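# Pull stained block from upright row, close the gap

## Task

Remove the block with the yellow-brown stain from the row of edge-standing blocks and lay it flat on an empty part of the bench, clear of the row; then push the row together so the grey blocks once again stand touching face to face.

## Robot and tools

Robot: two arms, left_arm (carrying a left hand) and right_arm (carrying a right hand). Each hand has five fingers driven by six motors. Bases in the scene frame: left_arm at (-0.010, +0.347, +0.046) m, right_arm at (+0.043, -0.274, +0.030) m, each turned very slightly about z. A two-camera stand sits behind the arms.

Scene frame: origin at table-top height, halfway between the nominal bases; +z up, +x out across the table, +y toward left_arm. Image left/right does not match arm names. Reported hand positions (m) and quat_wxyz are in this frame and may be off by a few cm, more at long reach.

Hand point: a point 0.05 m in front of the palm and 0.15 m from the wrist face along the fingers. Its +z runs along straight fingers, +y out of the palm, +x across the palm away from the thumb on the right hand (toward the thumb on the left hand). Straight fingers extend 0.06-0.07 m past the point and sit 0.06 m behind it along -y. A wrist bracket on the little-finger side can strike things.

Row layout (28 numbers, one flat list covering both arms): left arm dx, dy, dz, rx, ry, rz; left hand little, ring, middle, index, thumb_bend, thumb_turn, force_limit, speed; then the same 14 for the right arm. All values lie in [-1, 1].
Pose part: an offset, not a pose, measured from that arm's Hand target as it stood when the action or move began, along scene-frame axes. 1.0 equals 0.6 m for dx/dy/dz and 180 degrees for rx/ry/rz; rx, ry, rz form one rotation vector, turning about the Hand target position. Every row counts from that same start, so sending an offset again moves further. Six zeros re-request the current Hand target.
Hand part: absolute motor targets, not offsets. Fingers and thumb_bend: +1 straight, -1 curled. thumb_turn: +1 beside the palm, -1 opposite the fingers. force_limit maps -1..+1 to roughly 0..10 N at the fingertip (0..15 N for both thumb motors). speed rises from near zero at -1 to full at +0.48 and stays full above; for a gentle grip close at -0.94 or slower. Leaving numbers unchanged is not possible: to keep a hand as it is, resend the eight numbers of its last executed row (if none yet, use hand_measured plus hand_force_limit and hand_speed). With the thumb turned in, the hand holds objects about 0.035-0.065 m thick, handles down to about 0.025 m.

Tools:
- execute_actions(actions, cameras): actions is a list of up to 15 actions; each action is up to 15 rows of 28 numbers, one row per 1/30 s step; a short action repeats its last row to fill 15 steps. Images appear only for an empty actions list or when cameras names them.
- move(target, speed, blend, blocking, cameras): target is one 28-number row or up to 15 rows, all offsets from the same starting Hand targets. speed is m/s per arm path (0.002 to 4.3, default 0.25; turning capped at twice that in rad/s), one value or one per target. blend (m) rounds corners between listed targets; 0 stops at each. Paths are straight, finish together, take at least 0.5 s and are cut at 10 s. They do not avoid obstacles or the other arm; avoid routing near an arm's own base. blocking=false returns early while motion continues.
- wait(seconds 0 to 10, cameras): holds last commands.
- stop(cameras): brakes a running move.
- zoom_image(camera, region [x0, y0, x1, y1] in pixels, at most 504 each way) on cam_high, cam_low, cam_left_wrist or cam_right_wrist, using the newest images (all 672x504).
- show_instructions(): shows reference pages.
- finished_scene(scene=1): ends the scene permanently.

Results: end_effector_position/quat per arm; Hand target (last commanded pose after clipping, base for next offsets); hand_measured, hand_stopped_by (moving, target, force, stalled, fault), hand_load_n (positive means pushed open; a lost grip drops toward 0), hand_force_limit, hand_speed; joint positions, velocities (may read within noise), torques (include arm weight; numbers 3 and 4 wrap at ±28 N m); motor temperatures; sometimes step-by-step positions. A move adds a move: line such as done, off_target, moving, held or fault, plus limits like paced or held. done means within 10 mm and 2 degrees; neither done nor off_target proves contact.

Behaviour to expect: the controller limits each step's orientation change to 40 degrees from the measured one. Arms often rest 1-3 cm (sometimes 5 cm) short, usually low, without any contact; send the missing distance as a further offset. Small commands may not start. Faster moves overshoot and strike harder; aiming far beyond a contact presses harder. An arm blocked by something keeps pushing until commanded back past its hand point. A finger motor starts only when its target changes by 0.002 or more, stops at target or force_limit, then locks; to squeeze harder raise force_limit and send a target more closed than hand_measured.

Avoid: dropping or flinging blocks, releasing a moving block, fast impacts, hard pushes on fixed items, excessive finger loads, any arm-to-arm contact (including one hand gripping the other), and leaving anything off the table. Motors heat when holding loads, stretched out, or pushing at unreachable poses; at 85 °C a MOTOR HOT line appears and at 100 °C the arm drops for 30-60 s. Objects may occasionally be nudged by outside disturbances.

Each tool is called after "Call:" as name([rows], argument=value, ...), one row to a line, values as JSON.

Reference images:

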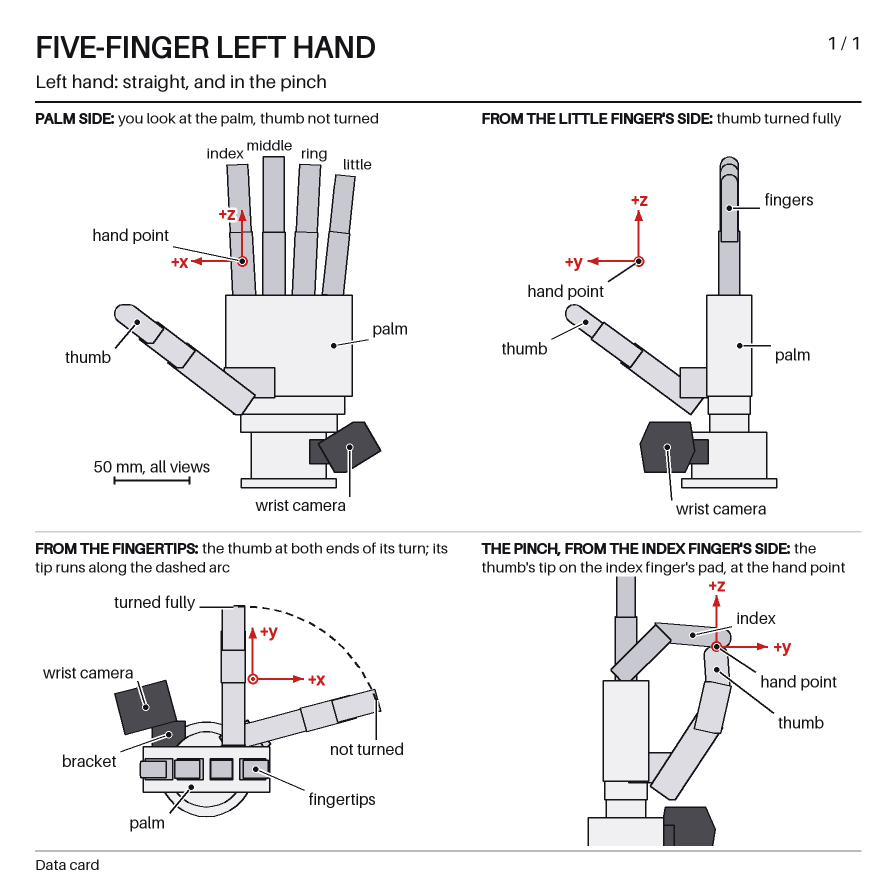

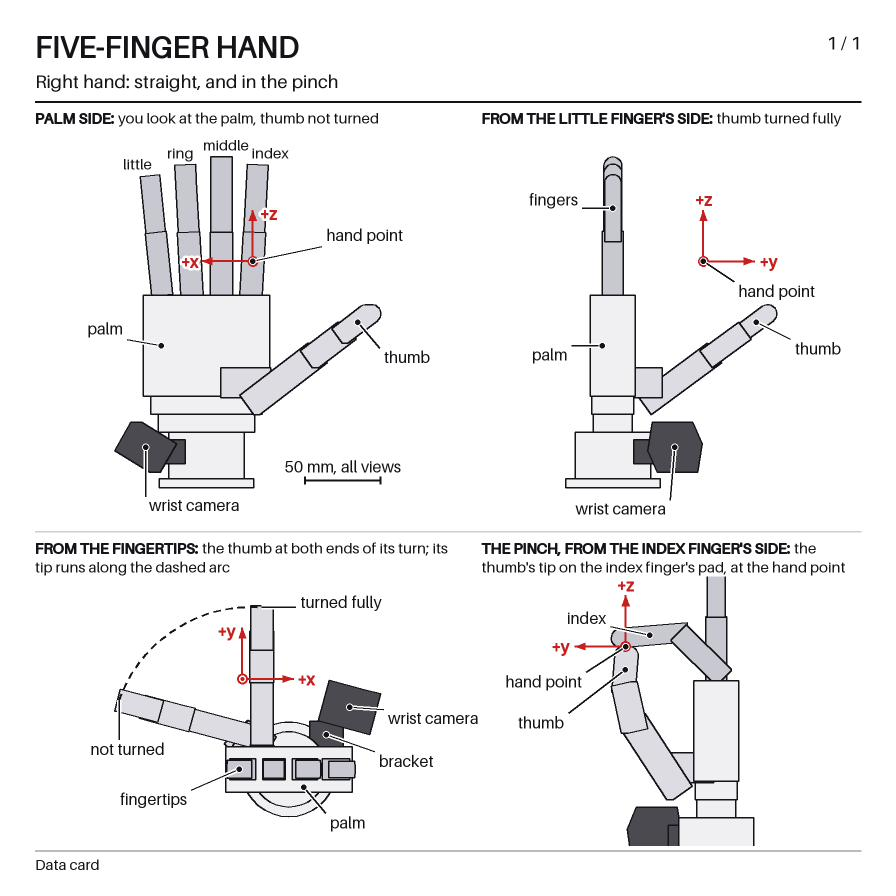

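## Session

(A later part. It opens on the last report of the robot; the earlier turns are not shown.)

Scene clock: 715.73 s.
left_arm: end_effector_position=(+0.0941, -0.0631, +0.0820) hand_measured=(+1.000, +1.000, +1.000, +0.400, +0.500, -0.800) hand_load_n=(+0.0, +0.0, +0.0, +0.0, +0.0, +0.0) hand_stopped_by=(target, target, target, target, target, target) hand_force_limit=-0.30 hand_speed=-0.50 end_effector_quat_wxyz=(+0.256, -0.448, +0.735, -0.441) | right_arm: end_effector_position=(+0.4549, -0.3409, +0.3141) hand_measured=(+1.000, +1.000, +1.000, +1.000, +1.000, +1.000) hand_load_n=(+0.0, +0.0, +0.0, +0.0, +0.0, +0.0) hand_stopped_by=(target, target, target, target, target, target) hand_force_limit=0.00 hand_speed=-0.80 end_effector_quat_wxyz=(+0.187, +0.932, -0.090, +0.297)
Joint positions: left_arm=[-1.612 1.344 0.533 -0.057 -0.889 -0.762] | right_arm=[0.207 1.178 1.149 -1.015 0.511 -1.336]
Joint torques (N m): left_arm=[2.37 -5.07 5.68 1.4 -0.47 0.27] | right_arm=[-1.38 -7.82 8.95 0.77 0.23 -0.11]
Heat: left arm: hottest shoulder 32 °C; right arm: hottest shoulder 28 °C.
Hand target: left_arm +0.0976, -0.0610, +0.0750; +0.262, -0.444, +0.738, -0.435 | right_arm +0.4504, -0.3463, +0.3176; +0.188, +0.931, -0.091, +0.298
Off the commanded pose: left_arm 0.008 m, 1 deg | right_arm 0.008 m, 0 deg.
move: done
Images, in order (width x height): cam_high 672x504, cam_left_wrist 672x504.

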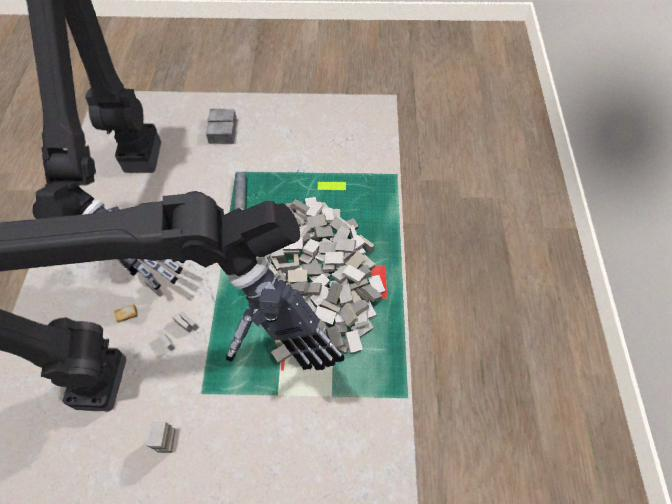

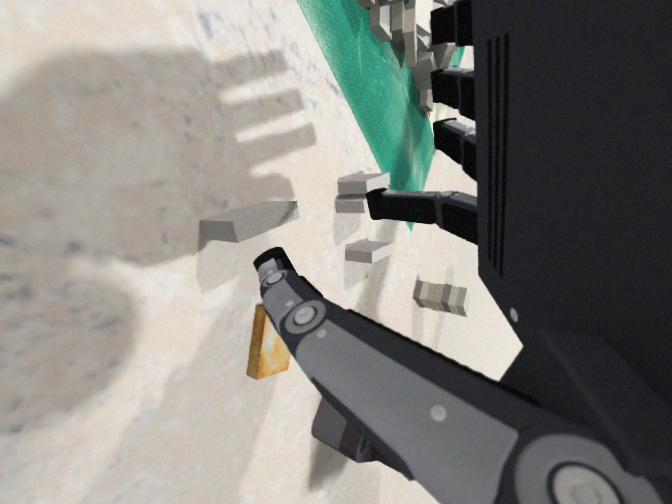

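Call:
move([
  [0.008,0.0025,0.0,0,0,0,1,1,1,0.4,0.5,-0.8,-0.3,-0.5,0,0,0,0,0,0,1,1,1,1,1,1,0,-0.8],
  [0.008,0.0025,-0.052,0,0,0,1,1,1,0.4,0.5,-0.8,-0.3,-0.5,0,0,0,0,0,0,1,1,1,1,1,1,0,-0.8],
], speed=0.06, cameras=["cam_left_wrist","cam_high"])

Call:
zoom_image(camera="cam_left_wrist", region=[220, 180, 370, 300])

Call:
zoom_image(camera="cam_high", region=[110, 250, 200, 322])

Scene clock: 719.37 s.
left_arm: end_effector_position=(+0.0988, -0.0627, +0.0513) hand_measured=(+1.000, +1.000, +1.000, +0.400, +0.500, -0.800) hand_load_n=(+0.0, +0.0, +0.0, +0.0, +0.0, +0.0) hand_stopped_by=(target, target, target, target, target, target) hand_force_limit=-0.30 hand_speed=-0.50 end_effector_quat_wxyz=(+0.256, -0.448, +0.735, -0.441) | right_arm: end_effector_position=(+0.4549, -0.3409, +0.3141) hand_measured=(+1.000, +1.000, +1.000, +1.000, +1.000, +1.000) hand_load_n=(+0.0, +0.0, +0.0, +0.0, +0.0, +0.0) hand_stopped_by=(target, target, target, target, target, target) hand_force_limit=0.00 hand_speed=-0.80 end_effector_quat_wxyz=(+0.187, +0.932, -0.090, +0.297)
Joint positions: left_arm=[-1.597 1.438 0.499 0.088 -0.879 -0.743] | right_arm=[0.207 1.178 1.149 -1.015 0.511 -1.336]
Joint torques (N m): left_arm=[2.67 -5.36 4.92 1.24 -0.41 0.22] | right_arm=[-2.14 -8 8.83 0.76 0.25 -0.08]
Heat: left arm: hottest shoulder 32 °C; right arm: hottest shoulder 28 °C.
Hand target: left_arm +0.1023, -0.0595, +0.0437; +0.262, -0.444, +0.738, -0.435 | right_arm +0.4504, -0.3463, +0.3176; +0.188, +0.931, -0.091, +0.298
Off the commanded pose: left_arm 0.009 m, 1 deg | right_arm 0.008 m, 0 deg.
move: done
Images, in order (width x height): cam_high 672x504, cam_left_wrist 672x504.

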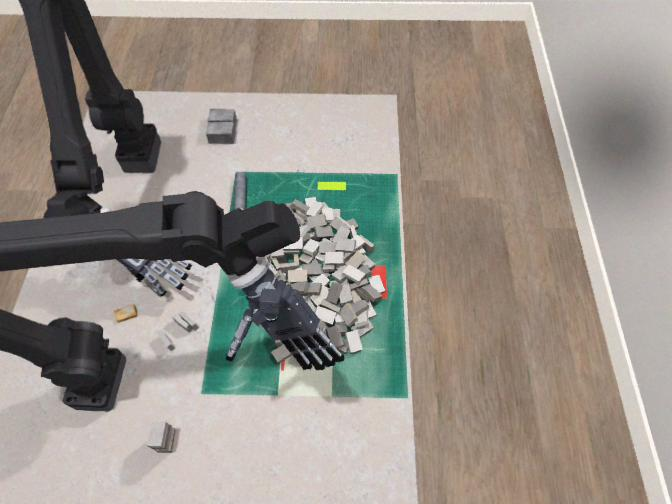

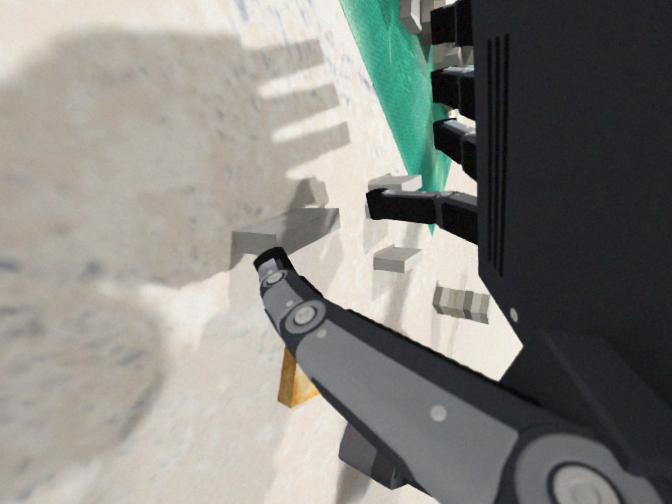

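Scaled by 3.360 from the camera's 672x504 image, which has a finer 960x720 frame.

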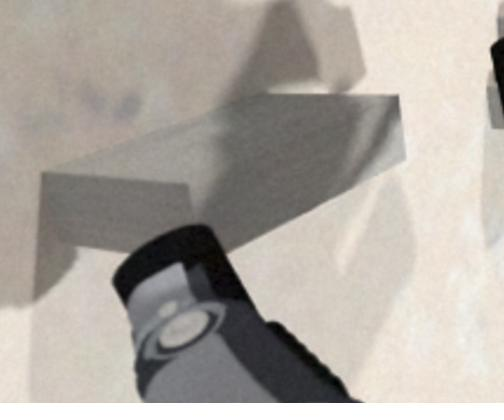

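Scaled by 5.600 from the camera's 672x504 image, which has a finer 960x720 frame.

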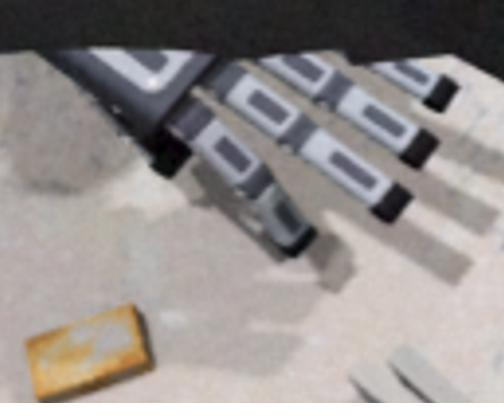

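Call:
move([
  [0.004,0.0065,0.02,0,0,0,1,1,1,0.4,0.5,-0.8,-0.3,-0.5,0,0,0,0,0,0,1,1,1,1,1,1,0,-0.8],
  [0.004,0.0065,0.0,0,0,0,1,1,1,0.4,0.5,-0.8,-0.3,-0.5,0,0,0,0,0,0,1,1,1,1,1,1,0,-0.8],
], speed=0.06, cameras=["cam_left_wrist"])

Call:
zoom_image(camera="cam_left_wrist", region=[220, 180, 370, 300])

Scene clock: 721.63 s.
left_arm: end_effector_position=(+0.1012, -0.0594, +0.0519) hand_measured=(+1.000, +1.000, +1.000, +0.400, +0.500, -0.800) hand_load_n=(+0.0, +0.0, +0.0, +0.0, +0.0, +0.0) hand_stopped_by=(target, target, target, target, target, target) hand_force_limit=-0.30 hand_speed=-0.50 end_effector_quat_wxyz=(+0.255, -0.448, +0.734, -0.442) | right_arm: end_effector_position=(+0.4549, -0.3409, +0.3141) hand_measured=(+1.000, +1.000, +1.000, +1.000, +1.000, +1.000) hand_load_n=(+0.0, +0.0, +0.0, +0.0, +0.0, +0.0) hand_stopped_by=(target, target, target, target, target, target) hand_force_limit=0.00 hand_speed=-0.80 end_effector_quat_wxyz=(+0.187, +0.932, -0.090, +0.297)
Joint positions: left_arm=[-1.589 1.429 0.488 0.098 -0.874 -0.733] | right_arm=[0.207 1.178 1.149 -1.015 0.511 -1.336]
Joint torques (N m): left_arm=[2.32 -4.78 4.89 1.44 -0.43 0.23] | right_arm=[-1.61 -8.23 8.84 0.8 0.26 -0.07]
Heat: left arm: hottest shoulder 32 °C; right arm: hottest shoulder 28 °C.
Hand target: left_arm +0.1047, -0.0556, +0.0437; +0.262, -0.444, +0.738, -0.435 | right_arm +0.4504, -0.3463, +0.3176; +0.188, +0.931, -0.091, +0.298
Off the commanded pose: left_arm 0.010 m, 1 deg | right_arm 0.008 m, 0 deg.
move: done
Images, in order (width x height): cam_left_wrist 672x504.

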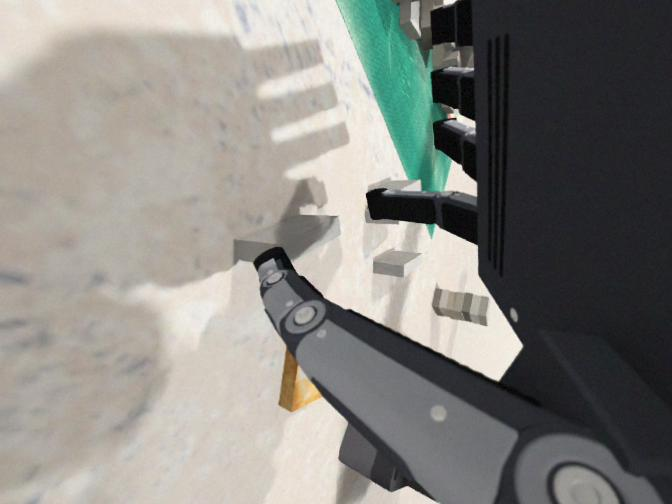

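Scaled by 3.360 from the camera's 672x504 image, which has a finer 960x720 frame.

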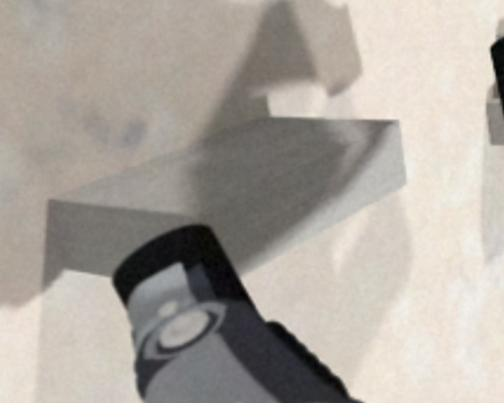

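Call:
move([
  [0.0,0.0,-0.024,0,0,0,1,1,1,0.4,0.5,-0.8,-0.3,-0.5,0,0,0,0,0,0,1,1,1,1,1,1,0,-0.8],
], speed=0.05, cameras=["cam_left_wrist"])

Call:
zoom_image(camera="cam_left_wrist", region=[220, 180, 370, 300])

Scene clock: 722.97 s.
left_arm: end_effector_position=(+0.1012, -0.0594, +0.0371) hand_measured=(+1.000, +1.000, +1.000, +0.400, +0.500, -0.800) hand_load_n=(+0.0, +0.0, +0.0, +0.0, +0.0, +0.0) hand_stopped_by=(target, target, target, target, target, target) hand_force_limit=-0.30 hand_speed=-0.50 end_effector_quat_wxyz=(+0.256, -0.447, +0.735, -0.442) | right_arm: end_effector_position=(+0.4549, -0.3409, +0.3141) hand_measured=(+1.000, +1.000, +1.000, +1.000, +1.000, +1.000) hand_load_n=(+0.0, +0.0, +0.0, +0.0, +0.0, +0.0) hand_stopped_by=(target, target, target, target, target, target) hand_force_limit=0.00 hand_speed=-0.80 end_effector_quat_wxyz=(+0.187, +0.932, -0.090, +0.297)
Joint positions: left_arm=[-1.589 1.48 0.477 0.16 -0.874 -0.733] | right_arm=[0.207 1.178 1.149 -1.015 0.511 -1.336]
Joint torques (N m): left_arm=[2.55 -5.71 4.68 1.47 -0.43 0.22] | right_arm=[-1.96 -7.88 8.79 0.81 0.28 -0.1]
Heat: left arm: hottest shoulder 32 °C; right arm: hottest shoulder 28 °C.
Hand target: left_arm +0.1047, -0.0555, +0.0293; +0.262, -0.444, +0.738, -0.435 | right_arm +0.4504, -0.3463, +0.3176; +0.188, +0.931, -0.091, +0.298
Off the commanded pose: left_arm 0.009 m, 1 deg | right_arm 0.008 m, 0 deg.
move: done
Images, in order (width x height): cam_left_wrist 672x504.

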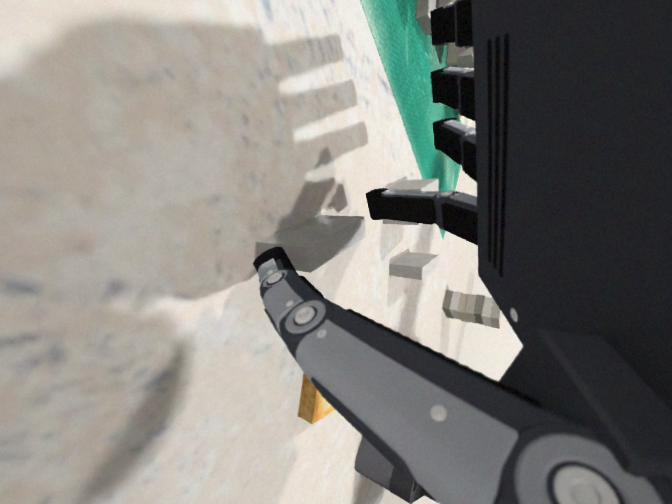

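Scaled by 3.360 from the camera's 672x504 image, which has a finer 960x720 frame.

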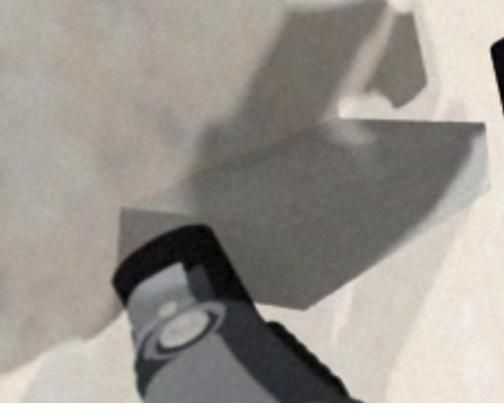

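Call:
move([
  [0,0,0,0,0,0,1,1,1,0.25,0.5,-0.8,-0.3,-0.8,0,0,0,0,0,0,1,1,1,1,1,1,0,-0.8],
  [0,0,0,0,0,0,1,1,1,0.0,0.5,-0.8,-0.3,-0.93,0,0,0,0,0,0,1,1,1,1,1,1,0,-0.8],
], speed=0.06, cameras=["cam_left_wrist"])

Call:
zoom_image(camera="cam_left_wrist", region=[220, 160, 400, 304])

Scene clock: 725.10 s.
left_arm: end_effector_position=(+0.1013, -0.0596, +0.0372) hand_measured=(+1.000, +1.000, +1.000, +0.172, +0.500, -0.800) hand_load_n=(+0.0, +0.0, +0.0, +3.5, +2.5, +0.0) hand_stopped_by=(target, target, target, force, target, target) hand_force_limit=-0.30 hand_speed=-0.93 end_effector_quat_wxyz=(+0.255, -0.448, +0.734, -0.442) | right_arm: end_effector_position=(+0.4549, -0.3409, +0.3141) hand_measured=(+1.000, +1.000, +1.000, +1.000, +1.000, +1.000) hand_load_n=(+0.0, +0.0, +0.0, +0.0, -0.5, +0.0) hand_stopped_by=(target, target, target, target, target, target) hand_force_limit=0.00 hand_speed=-0.80 end_effector_quat_wxyz=(+0.187, +0.932, -0.090, +0.297)
Joint positions: left_arm=[-1.589 1.48 0.477 0.161 -0.873 -0.733] | right_arm=[0.207 1.178 1.149 -1.015 0.511 -1.336]
Joint torques (N m): left_arm=[2.84 -5.42 4.66 1.33 -0.45 0.21] | right_arm=[-1.67 -7.82 8.79 0.76 0.25 -0.12]
Heat: left arm: hottest shoulder 32 °C; right arm: hottest shoulder 28 °C.
Hand target: left_arm +0.1047, -0.0555, +0.0293; +0.262, -0.444, +0.738, -0.435 | right_arm +0.4504, -0.3463, +0.3176; +0.188, +0.931, -0.091, +0.298
Off the commanded pose: left_arm 0.010 m, 1 deg | right_arm 0.008 m, 0 deg.
move: done
Images, in order (width x height): cam_left_wrist 672x504.

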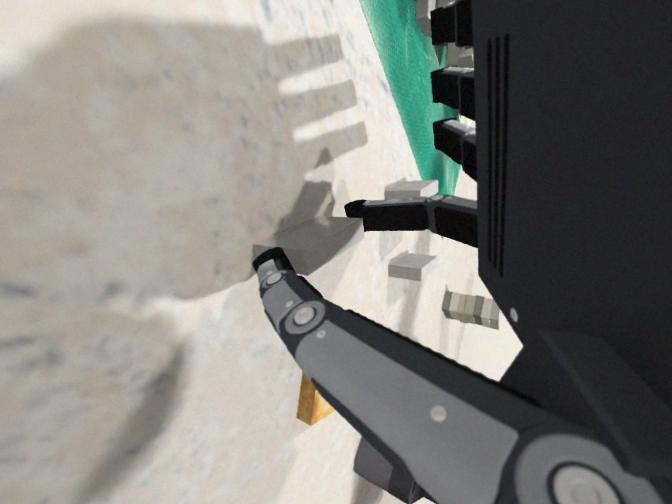

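Scaled by 2.800 from the camera's 672x504 image, which has a finer 960x720 frame.

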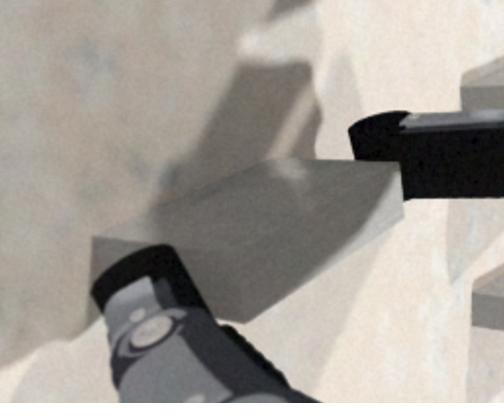

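Call:
move([
  [0.0,-0.005,0.08,0,0,0,1,1,1,0.0,0.5,-0.8,-0.3,-0.93,0,0,0,0,0,0,1,1,1,1,1,1,0,-0.8],
  [0.169,-0.125,0.1,0,0,0,1,1,1,0.0,0.5,-0.8,-0.3,-0.93,0,0,0,0,0,0,1,1,1,1,1,1,0,-0.8],
], speed=0.08, cameras=["cam_left_wrist","cam_high"])

Call:
zoom_image(camera="cam_left_wrist", region=[220, 160, 400, 304])

Call:
zoom_image(camera="cam_high", region=[150, 270, 220, 326])

Scene clock: 729.60 s.
left_arm: end_effector_position=(+0.1959, -0.1081, +0.0754) hand_measured=(+1.000, +1.000, +1.000, +0.172, +0.500, -0.800) hand_load_n=(+0.0, +0.0, +0.0, +3.5, +2.5, +0.0) hand_stopped_by=(target, target, target, force, target, target) hand_force_limit=-0.30 hand_speed=-0.93 end_effector_quat_wxyz=(+0.264, -0.443, +0.748, -0.417) | right_arm: end_effector_position=(+0.4549, -0.3409, +0.3141) hand_measured=(+1.000, +1.000, +1.000, +1.000, +1.000, +1.000) hand_load_n=(+0.0, +0.0, +0.0, +0.0, +0.0, +0.0) hand_stopped_by=(target, target, target, target, target, target) hand_force_limit=0.00 hand_speed=-0.80 end_effector_quat_wxyz=(+0.187, +0.932, -0.090, +0.297)
Joint positions: left_arm=[-1.334 1.512 0.681 0.105 -0.689 -0.485] | right_arm=[0.207 1.178 1.149 -1.015 0.511 -1.336]
Joint torques (N m): left_arm=[2.73 -7.47 9.59 1.68 -0.32 0.21] | right_arm=[-1.67 -8.29 8.95 0.75 0.22 -0.06]
Heat: left arm: hottest shoulder 32 °C; right arm: hottest shoulder 28 °C.
Hand target: left_arm +0.2062, -0.1306, +0.0894; +0.262, -0.444, +0.738, -0.435 | right_arm +0.4504, -0.3463, +0.3176; +0.188, +0.931, -0.091, +0.298
Off the commanded pose: left_arm 0.028 m, 2 deg | right_arm 0.008 m, 0 deg.
move: off_target (left_arm)
Images, in order (width x height): cam_high 672x504, cam_left_wrist 672x504.

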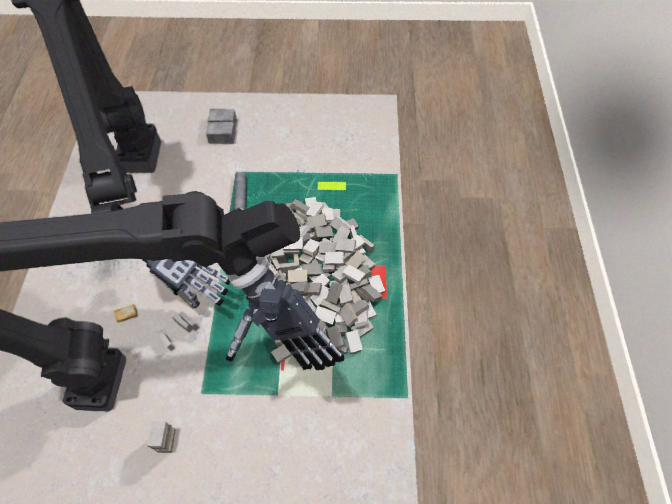

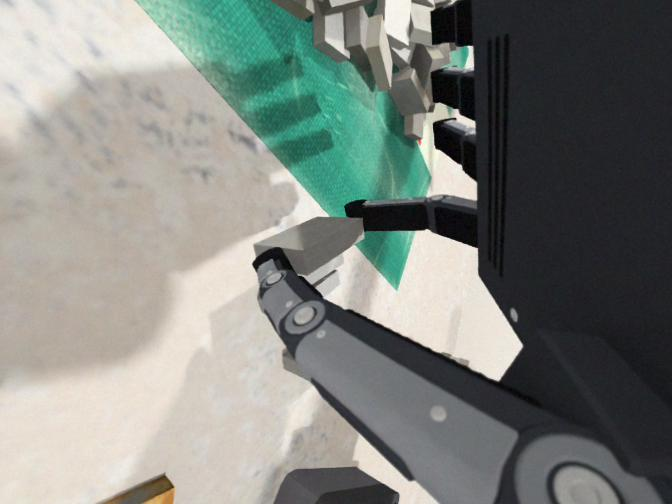

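Scaled by 2.800 from the camera's 672x504 image, which has a finer 960x720 frame.

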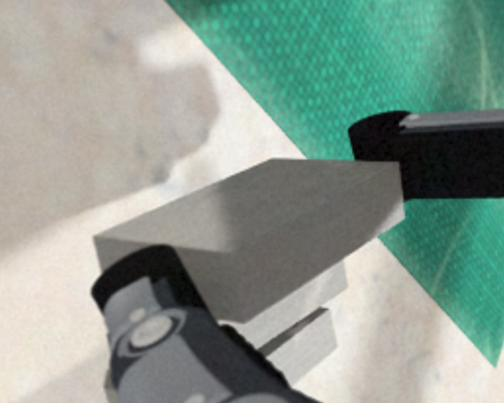

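Scaled by 7.200 from the camera's 672x504 image, which has a finer 960x720 frame.

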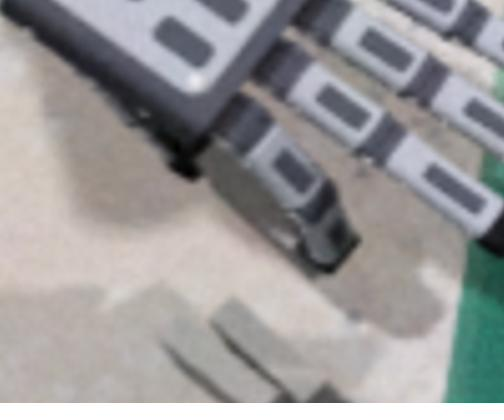

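Call:
move([
  [0.013,-0.036,0.0,0,0,0,1,1,1,0.0,0.5,-0.8,-0.3,-0.93,0,0,0,0,0,0,1,1,1,1,1,1,0,-0.8],
], speed=0.06, cameras=["cam_left_wrist","cam_high"])

Call:
zoom_image(camera="cam_left_wrist", region=[220, 160, 400, 304])

Call:
zoom_image(camera="cam_high", region=[150, 280, 220, 336])

Scene clock: 731.40 s.
left_arm: end_effector_position=(+0.2028, -0.1319, +0.0770) hand_measured=(+1.000, +1.000, +1.000, +0.172, +0.500, -0.800) hand_load_n=(+0.0, +0.0, +0.0, +3.5, +3.0, +0.0) hand_stopped_by=(target, target, target, force, target, target) hand_force_limit=-0.30 hand_speed=-0.93 end_effector_quat_wxyz=(+0.262, -0.443, +0.747, -0.421) | right_arm: end_effector_position=(+0.4549, -0.3409, +0.3141) hand_measured=(+1.000, +1.000, +1.000, +1.000, +1.000, +1.000) hand_load_n=(+0.0, +0.0, +0.0, +0.0, +0.0, +0.0) hand_stopped_by=(target, target, target, target, target, target) hand_force_limit=0.00 hand_speed=-0.80 end_effector_quat_wxyz=(+0.187, +0.932, -0.090, +0.297)
Joint positions: left_arm=[-1.332 1.563 0.744 0.105 -0.686 -0.481] | right_arm=[0.207 1.178 1.149 -1.015 0.511 -1.336]
Joint torques (N m): left_arm=[2.9 -8.64 9.62 1.37 -0.35 0.22] | right_arm=[-1.67 -8.64 8.91 0.92 0.24 -0.07]
Heat: left arm: hottest shoulder 32 °C; right arm: hottest shoulder 28 °C.
Hand target: left_arm +0.2139, -0.1522, +0.0894; +0.262, -0.444, +0.738, -0.435 | right_arm +0.4504, -0.3463, +0.3176; +0.188, +0.931, -0.091, +0.298
Off the commanded pose: left_arm 0.026 m, 2 deg | right_arm 0.008 m, 0 deg.
move: off_target (left_arm)
Images, in order (width x height): cam_high 672x504, cam_left_wrist 672x504.

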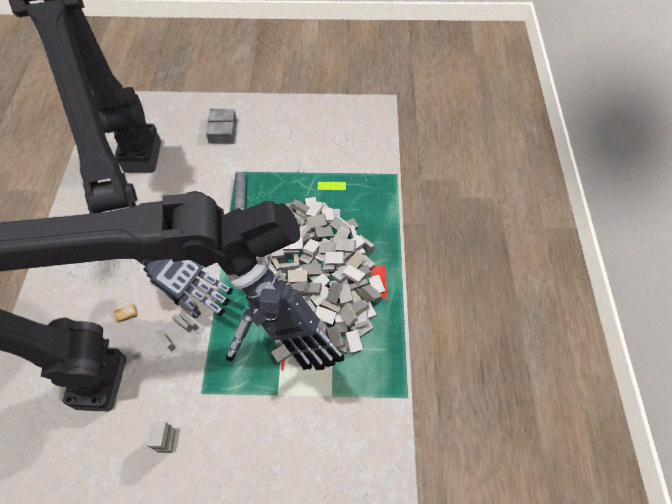

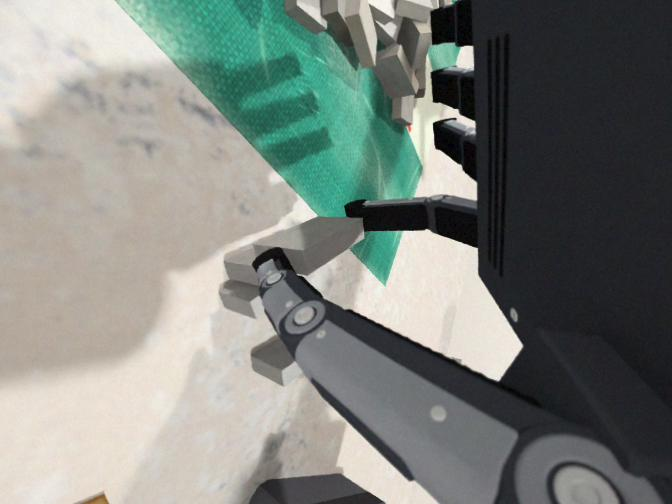

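Scaled by 2.800 from the camera's 672x504 image, which has a finer 960x720 frame.

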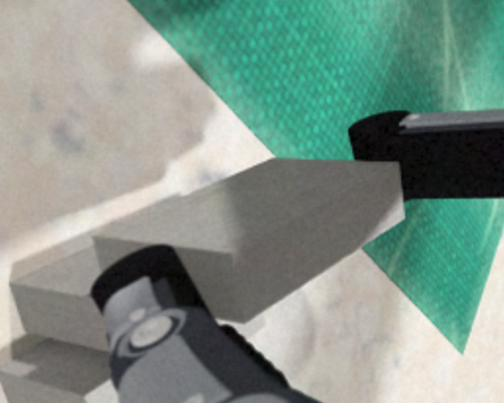

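Scaled by 7.200 from the camera's 672x504 image, which has a finer 960x720 frame.

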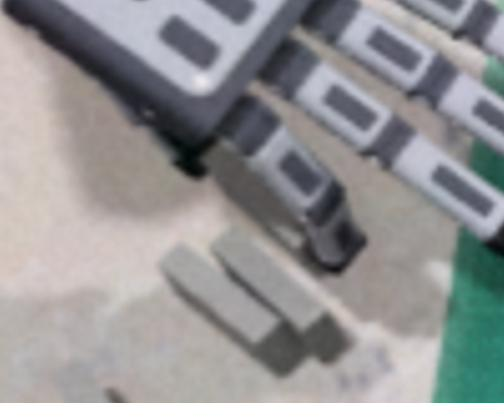

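Call:
move([
  [0.002,0.005,-0.014,0,0,0,1,1,1,0.0,0.5,-0.8,-0.3,-0.93,0,0,0,0,0,0,1,1,1,1,1,1,0,-0.8],
], speed=0.05, cameras=["cam_left_wrist","cam_high"])

Call:
zoom_image(camera="cam_left_wrist", region=[220, 160, 400, 304])

Call:
zoom_image(camera="cam_high", region=[150, 280, 220, 336])

Scene clock: 732.90 s.
left_arm: end_effector_position=(+0.2055, -0.1336, +0.0724) hand_measured=(+1.000, +1.000, +1.000, +0.172, +0.500, -0.800) hand_load_n=(+0.0, +0.0, +0.0, +3.0, +3.0, +0.0) hand_stopped_by=(target, target, target, force, target, target) hand_force_limit=-0.30 hand_speed=-0.93 end_effector_quat_wxyz=(+0.262, -0.443, +0.746, -0.423) | right_arm: end_effector_position=(+0.4549, -0.3409, +0.3141) hand_measured=(+1.000, +1.000, +1.000, +1.000, +1.000, +1.000) hand_load_n=(+0.0, +0.0, +0.0, +0.0, +0.0, +0.0) hand_stopped_by=(target, target, target, target, target, target) hand_force_limit=0.00 hand_speed=-0.80 end_effector_quat_wxyz=(+0.187, +0.932, -0.090, +0.297)
Joint positions: left_arm=[-1.327 1.579 0.744 0.126 -0.682 -0.477] | right_arm=[0.207 1.178 1.149 -1.015 0.511 -1.336]
Joint torques (N m): left_arm=[2.67 -8.35 8.5 1.78 -0.35 0.21] | right_arm=[-1.96 -8.18 8.7 0.68 0.2 -0.09]
Heat: left arm: hottest shoulder 32 °C; right arm: hottest shoulder 28 °C.
Hand target: left_arm +0.2151, -0.1491, +0.0808; +0.262, -0.444, +0.738, -0.435 | right_arm +0.4504, -0.3463, +0.3176; +0.188, +0.931, -0.091, +0.298
Off the commanded pose: left_arm 0.020 m, 2 deg | right_arm 0.008 m, 0 deg.
move: off_target (left_arm)
Images, in order (width x height): cam_high 672x504, cam_left_wrist 672x504.

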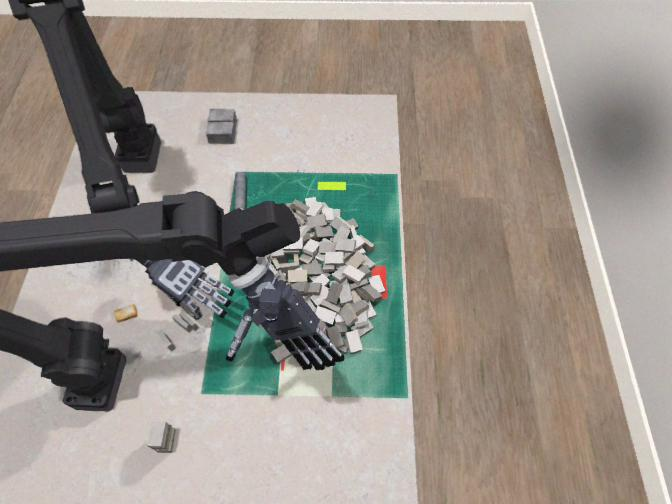

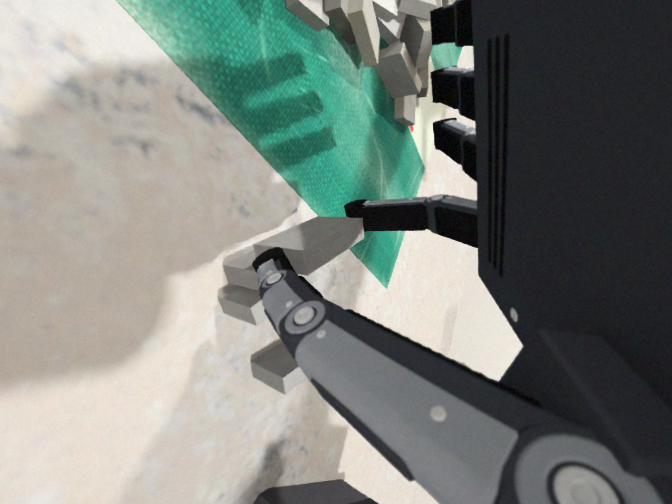

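Scaled by 2.800 from the camera's 672x504 image, which has a finer 960x720 frame.

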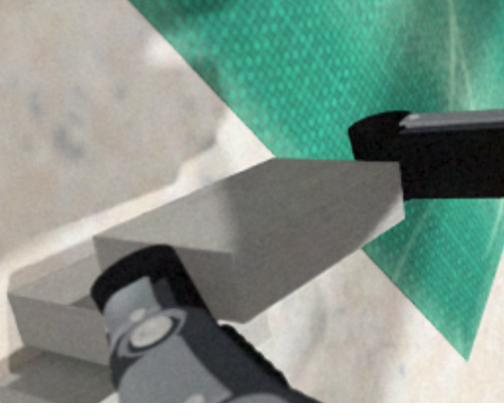

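Scaled by 7.200 from the camera's 672x504 image, which has a finer 960x720 frame.

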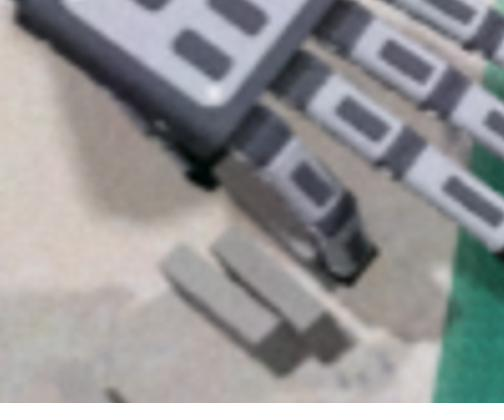

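Call:
move([
  [-0.001,0.004,-0.022,0,0,0,1,1,1,0.0,0.5,-0.8,-0.3,-0.93,0,0,0,0,0,0,1,1,1,1,1,1,0,-0.8],
], speed=0.04, cameras=["cam_left_wrist","cam_high"])

Call:
zoom_image(camera="cam_left_wrist", region=[220, 160, 400, 304])

Call:
zoom_image(camera="cam_high", region=[150, 280, 220, 336])

Scene clock: 734.50 s.
left_arm: end_effector_position=(+0.2070, -0.1389, +0.0657) hand_measured=(+1.000, +1.000, +1.000, +0.172, +0.500, -0.800) hand_load_n=(+0.0, +0.0, +0.0, +3.5, +3.0, +0.0) hand_stopped_by=(target, target, target, force, target, target) hand_force_limit=-0.30 hand_speed=-0.93 end_effector_quat_wxyz=(+0.260, -0.444, +0.742, -0.429) | right_arm: end_effector_position=(+0.4549, -0.3409, +0.3141) hand_measured=(+1.000, +1.000, +1.000, +1.000, +1.000, +1.000) hand_load_n=(+0.0, +0.0, +0.0, +0.0, +0.0, +0.0) hand_stopped_by=(target, target, target, target, target, target) hand_force_limit=0.00 hand_speed=-0.80 end_effector_quat_wxyz=(+0.187, +0.932, -0.090, +0.297)
Joint positions: left_arm=[-1.327 1.607 0.744 0.17 -0.682 -0.477] | right_arm=[0.207 1.178 1.149 -1.015 0.511 -1.336]
Joint torques (N m): left_arm=[3.02 -8.53 7.16 1.65 -0.26 0.19] | right_arm=[-1.49 -7.94 8.88 0.76 0.23 -0.1]
Heat: left arm: hottest shoulder 32 °C; right arm: hottest shoulder 28 °C.
Hand target: left_arm +0.2144, -0.1467, +0.0676; +0.262, -0.444, +0.738, -0.435 | right_arm +0.4504, -0.3463, +0.3176; +0.188, +0.931, -0.091, +0.298
Off the commanded pose: left_arm 0.011 m, 1 deg | right_arm 0.008 m, 0 deg.
move: off_target (left_arm)
Images, in order (width x height): cam_high 672x504, cam_left_wrist 672x504.

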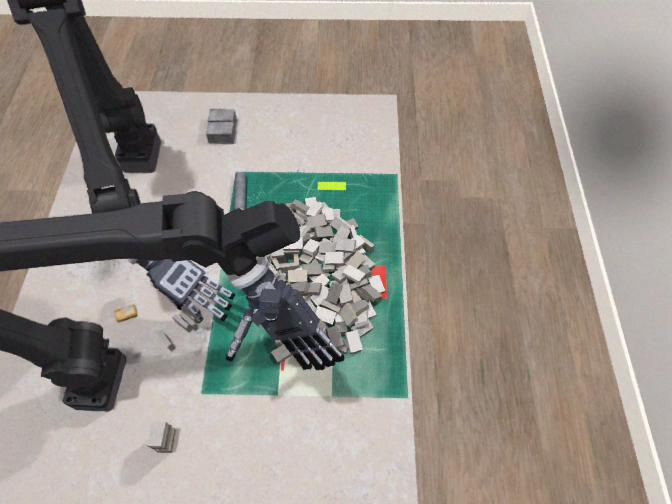

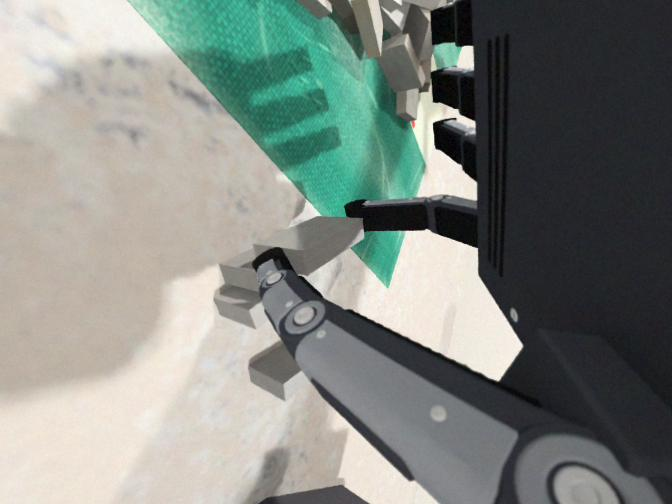

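Scaled by 2.800 from the camera's 672x504 image, which has a finer 960x720 frame.

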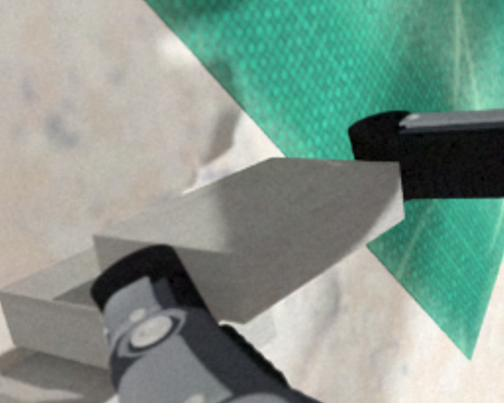

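Scaled by 7.200 from the camera's 672x504 image, which has a finer 960x720 frame.

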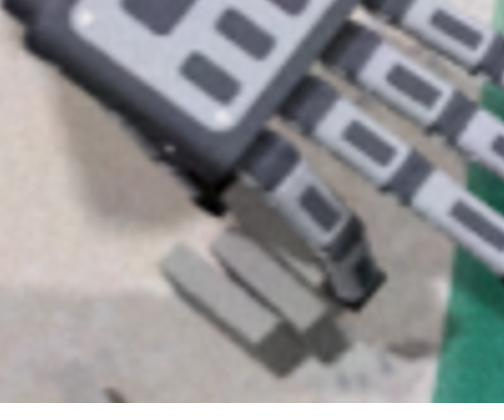

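Call:
move([
  [-0.008,0.022,0.016,0,0,0,1,1,1,0.0,0.5,-0.8,-0.3,-0.93,0,0,0,0,0,0,1,1,1,1,1,1,0,-0.8],
], speed=0.05, cameras=["cam_high"])

Call:
zoom_image(camera="cam_high", region=[150, 280, 220, 336])

Scene clock: 736.33 s.
left_arm: end_effector_position=(+0.2056, -0.1338, +0.0649) hand_measured=(+1.000, +1.000, +1.000, +0.172, +0.500, -0.800) hand_load_n=(+0.0, +0.0, +0.0, +3.0, +3.0, +0.0) hand_stopped_by=(target, target, target, force, target, target) hand_force_limit=-0.30 hand_speed=-0.93 end_effector_quat_wxyz=(+0.261, -0.444, +0.743, -0.427) | right_arm: end_effector_position=(+0.4549, -0.3409, +0.3141) hand_measured=(+1.000, +1.000, +1.000, +1.000, +1.000, +1.000) hand_load_n=(+0.0, +0.0, +0.0, +0.0, +0.0, +0.0) hand_stopped_by=(target, target, target, target, target, target) hand_force_limit=0.00 hand_speed=-0.80 end_effector_quat_wxyz=(+0.187, +0.932, -0.090, +0.297)
Joint positions: left_arm=[-1.327 1.598 0.731 0.17 -0.682 -0.477] | right_arm=[0.207 1.178 1.149 -1.015 0.511 -1.336]
Joint torques (N m): left_arm=[2.78 -12.57 5.72 0.98 -0.4 0.15] | right_arm=[-1.55 -7.94 8.8 0.62 0.26 -0.09]
Heat: left arm: hottest shoulder 32 °C; right arm: hottest shoulder 28 °C.
Hand target: left_arm +0.2096, -0.1334, +0.0771; +0.262, -0.444, +0.738, -0.435 | right_arm +0.4504, -0.3463, +0.3176; +0.188, +0.931, -0.091, +0.298
Off the commanded pose: left_arm 0.013 m, 1 deg | right_arm 0.008 m, 0 deg.
move: off_target (left_arm)
Images, in order (width x height): cam_high 672x504.

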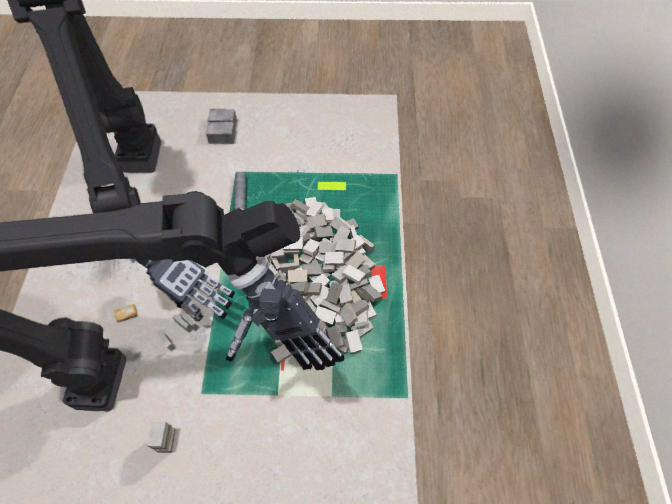

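Scaled by 7.200 from the camera's 672x504 image, which has a finer 960x720 frame.

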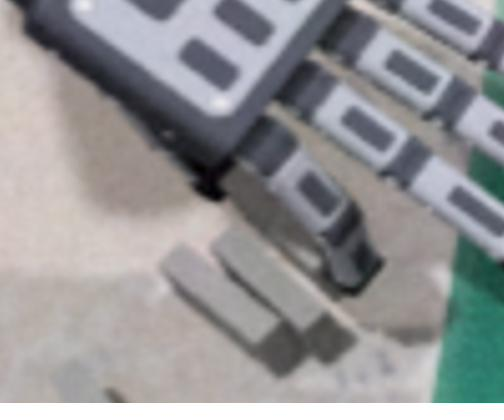

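Call:
move([
  [-0.002,0.003,-0.026,0,0,0,1,1,1,0.0,0.5,-0.8,-0.3,-0.93,0,0,0,0,0,0,1,1,1,1,1,1,0,-0.8],
], speed=0.04, cameras=["cam_high","cam_left_wrist"])

Call:
zoom_image(camera="cam_high", region=[150, 280, 220, 336])

Call:
zoom_image(camera="cam_left_wrist", region=[220, 160, 400, 304])

Scene clock: 737.83 s.
left_arm: end_effector_position=(+0.2050, -0.1316, +0.0631) hand_measured=(+1.000, +1.000, +1.000, +0.172, +0.500, -0.800) hand_load_n=(+0.0, +0.0, -0.5, +3.0, +3.0, +0.0) hand_stopped_by=(target, target, target, force, target, target) hand_force_limit=-0.30 hand_speed=-0.93 end_effector_quat_wxyz=(+0.259, -0.444, +0.740, -0.433) | right_arm: end_effector_position=(+0.4549, -0.3409, +0.3141) hand_measured=(+1.000, +1.000, +1.000, +1.000, +1.000, +1.000) hand_load_n=(+0.0, +0.0, +0.0, +0.0, +0.0, +0.0) hand_stopped_by=(target, target, target, target, target, target) hand_force_limit=0.00 hand_speed=-0.80 end_effector_quat_wxyz=(+0.187, +0.932, -0.090, +0.297)
Joint positions: left_arm=[-1.327 1.598 0.715 0.199 -0.682 -0.477] | right_arm=[0.207 1.178 1.149 -1.015 0.511 -1.336]
Joint torques (N m): left_arm=[2.49 -9.41 5.57 1.68 -0.47 0.16] | right_arm=[-1.49 -8.12 8.83 0.7 0.25 -0.07]
Heat: left arm: hottest shoulder 32 °C; right arm: hottest shoulder 28 °C.
Hand target: left_arm +0.2084, -0.1317, +0.0615; +0.262, -0.444, +0.738, -0.435 | right_arm +0.4504, -0.3463, +0.3176; +0.188, +0.931, -0.091, +0.298
Off the commanded pose: left_arm 0.004 m, 0 deg | right_arm 0.008 m, 0 deg.
move: done
Images, in order (width x height): cam_high 672x504, cam_left_wrist 672x504.

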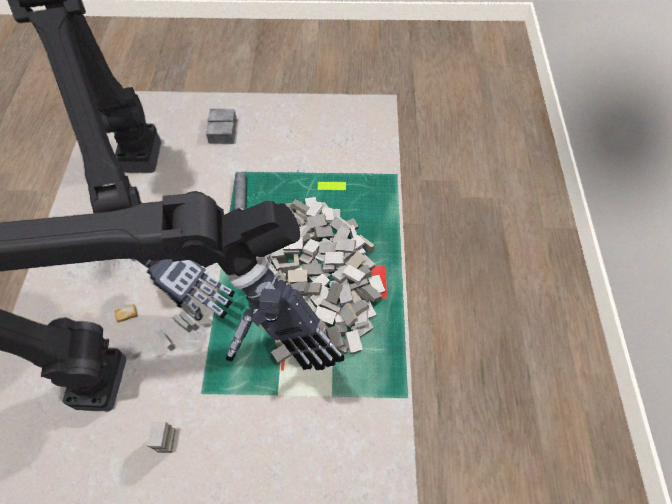

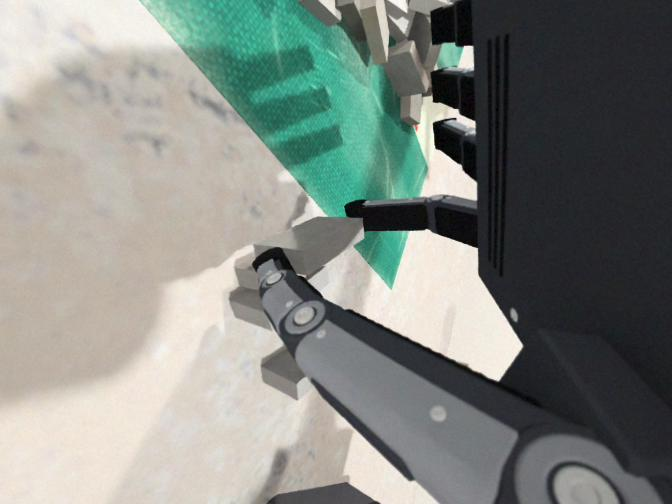

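Scaled by 7.200 from the camera's 672x504 image, which has a finer 960x720 frame.

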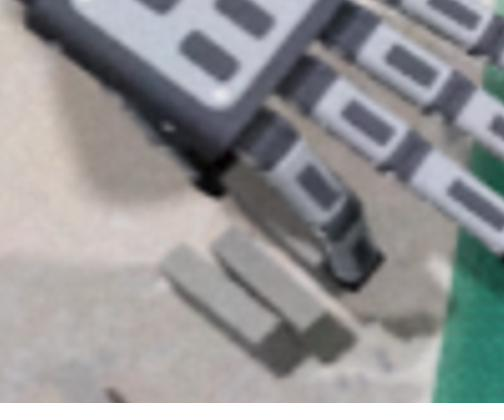

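Scaled by 2.800 from the camera's 672x504 image, which has a finer 960x720 frame.

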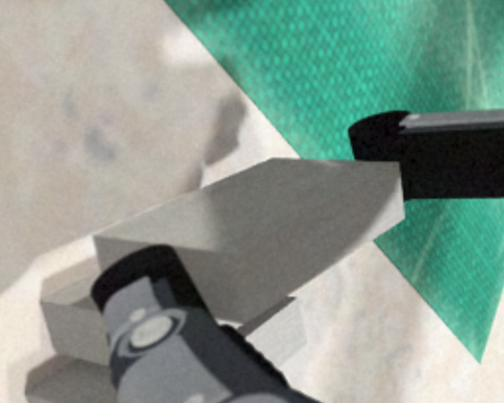

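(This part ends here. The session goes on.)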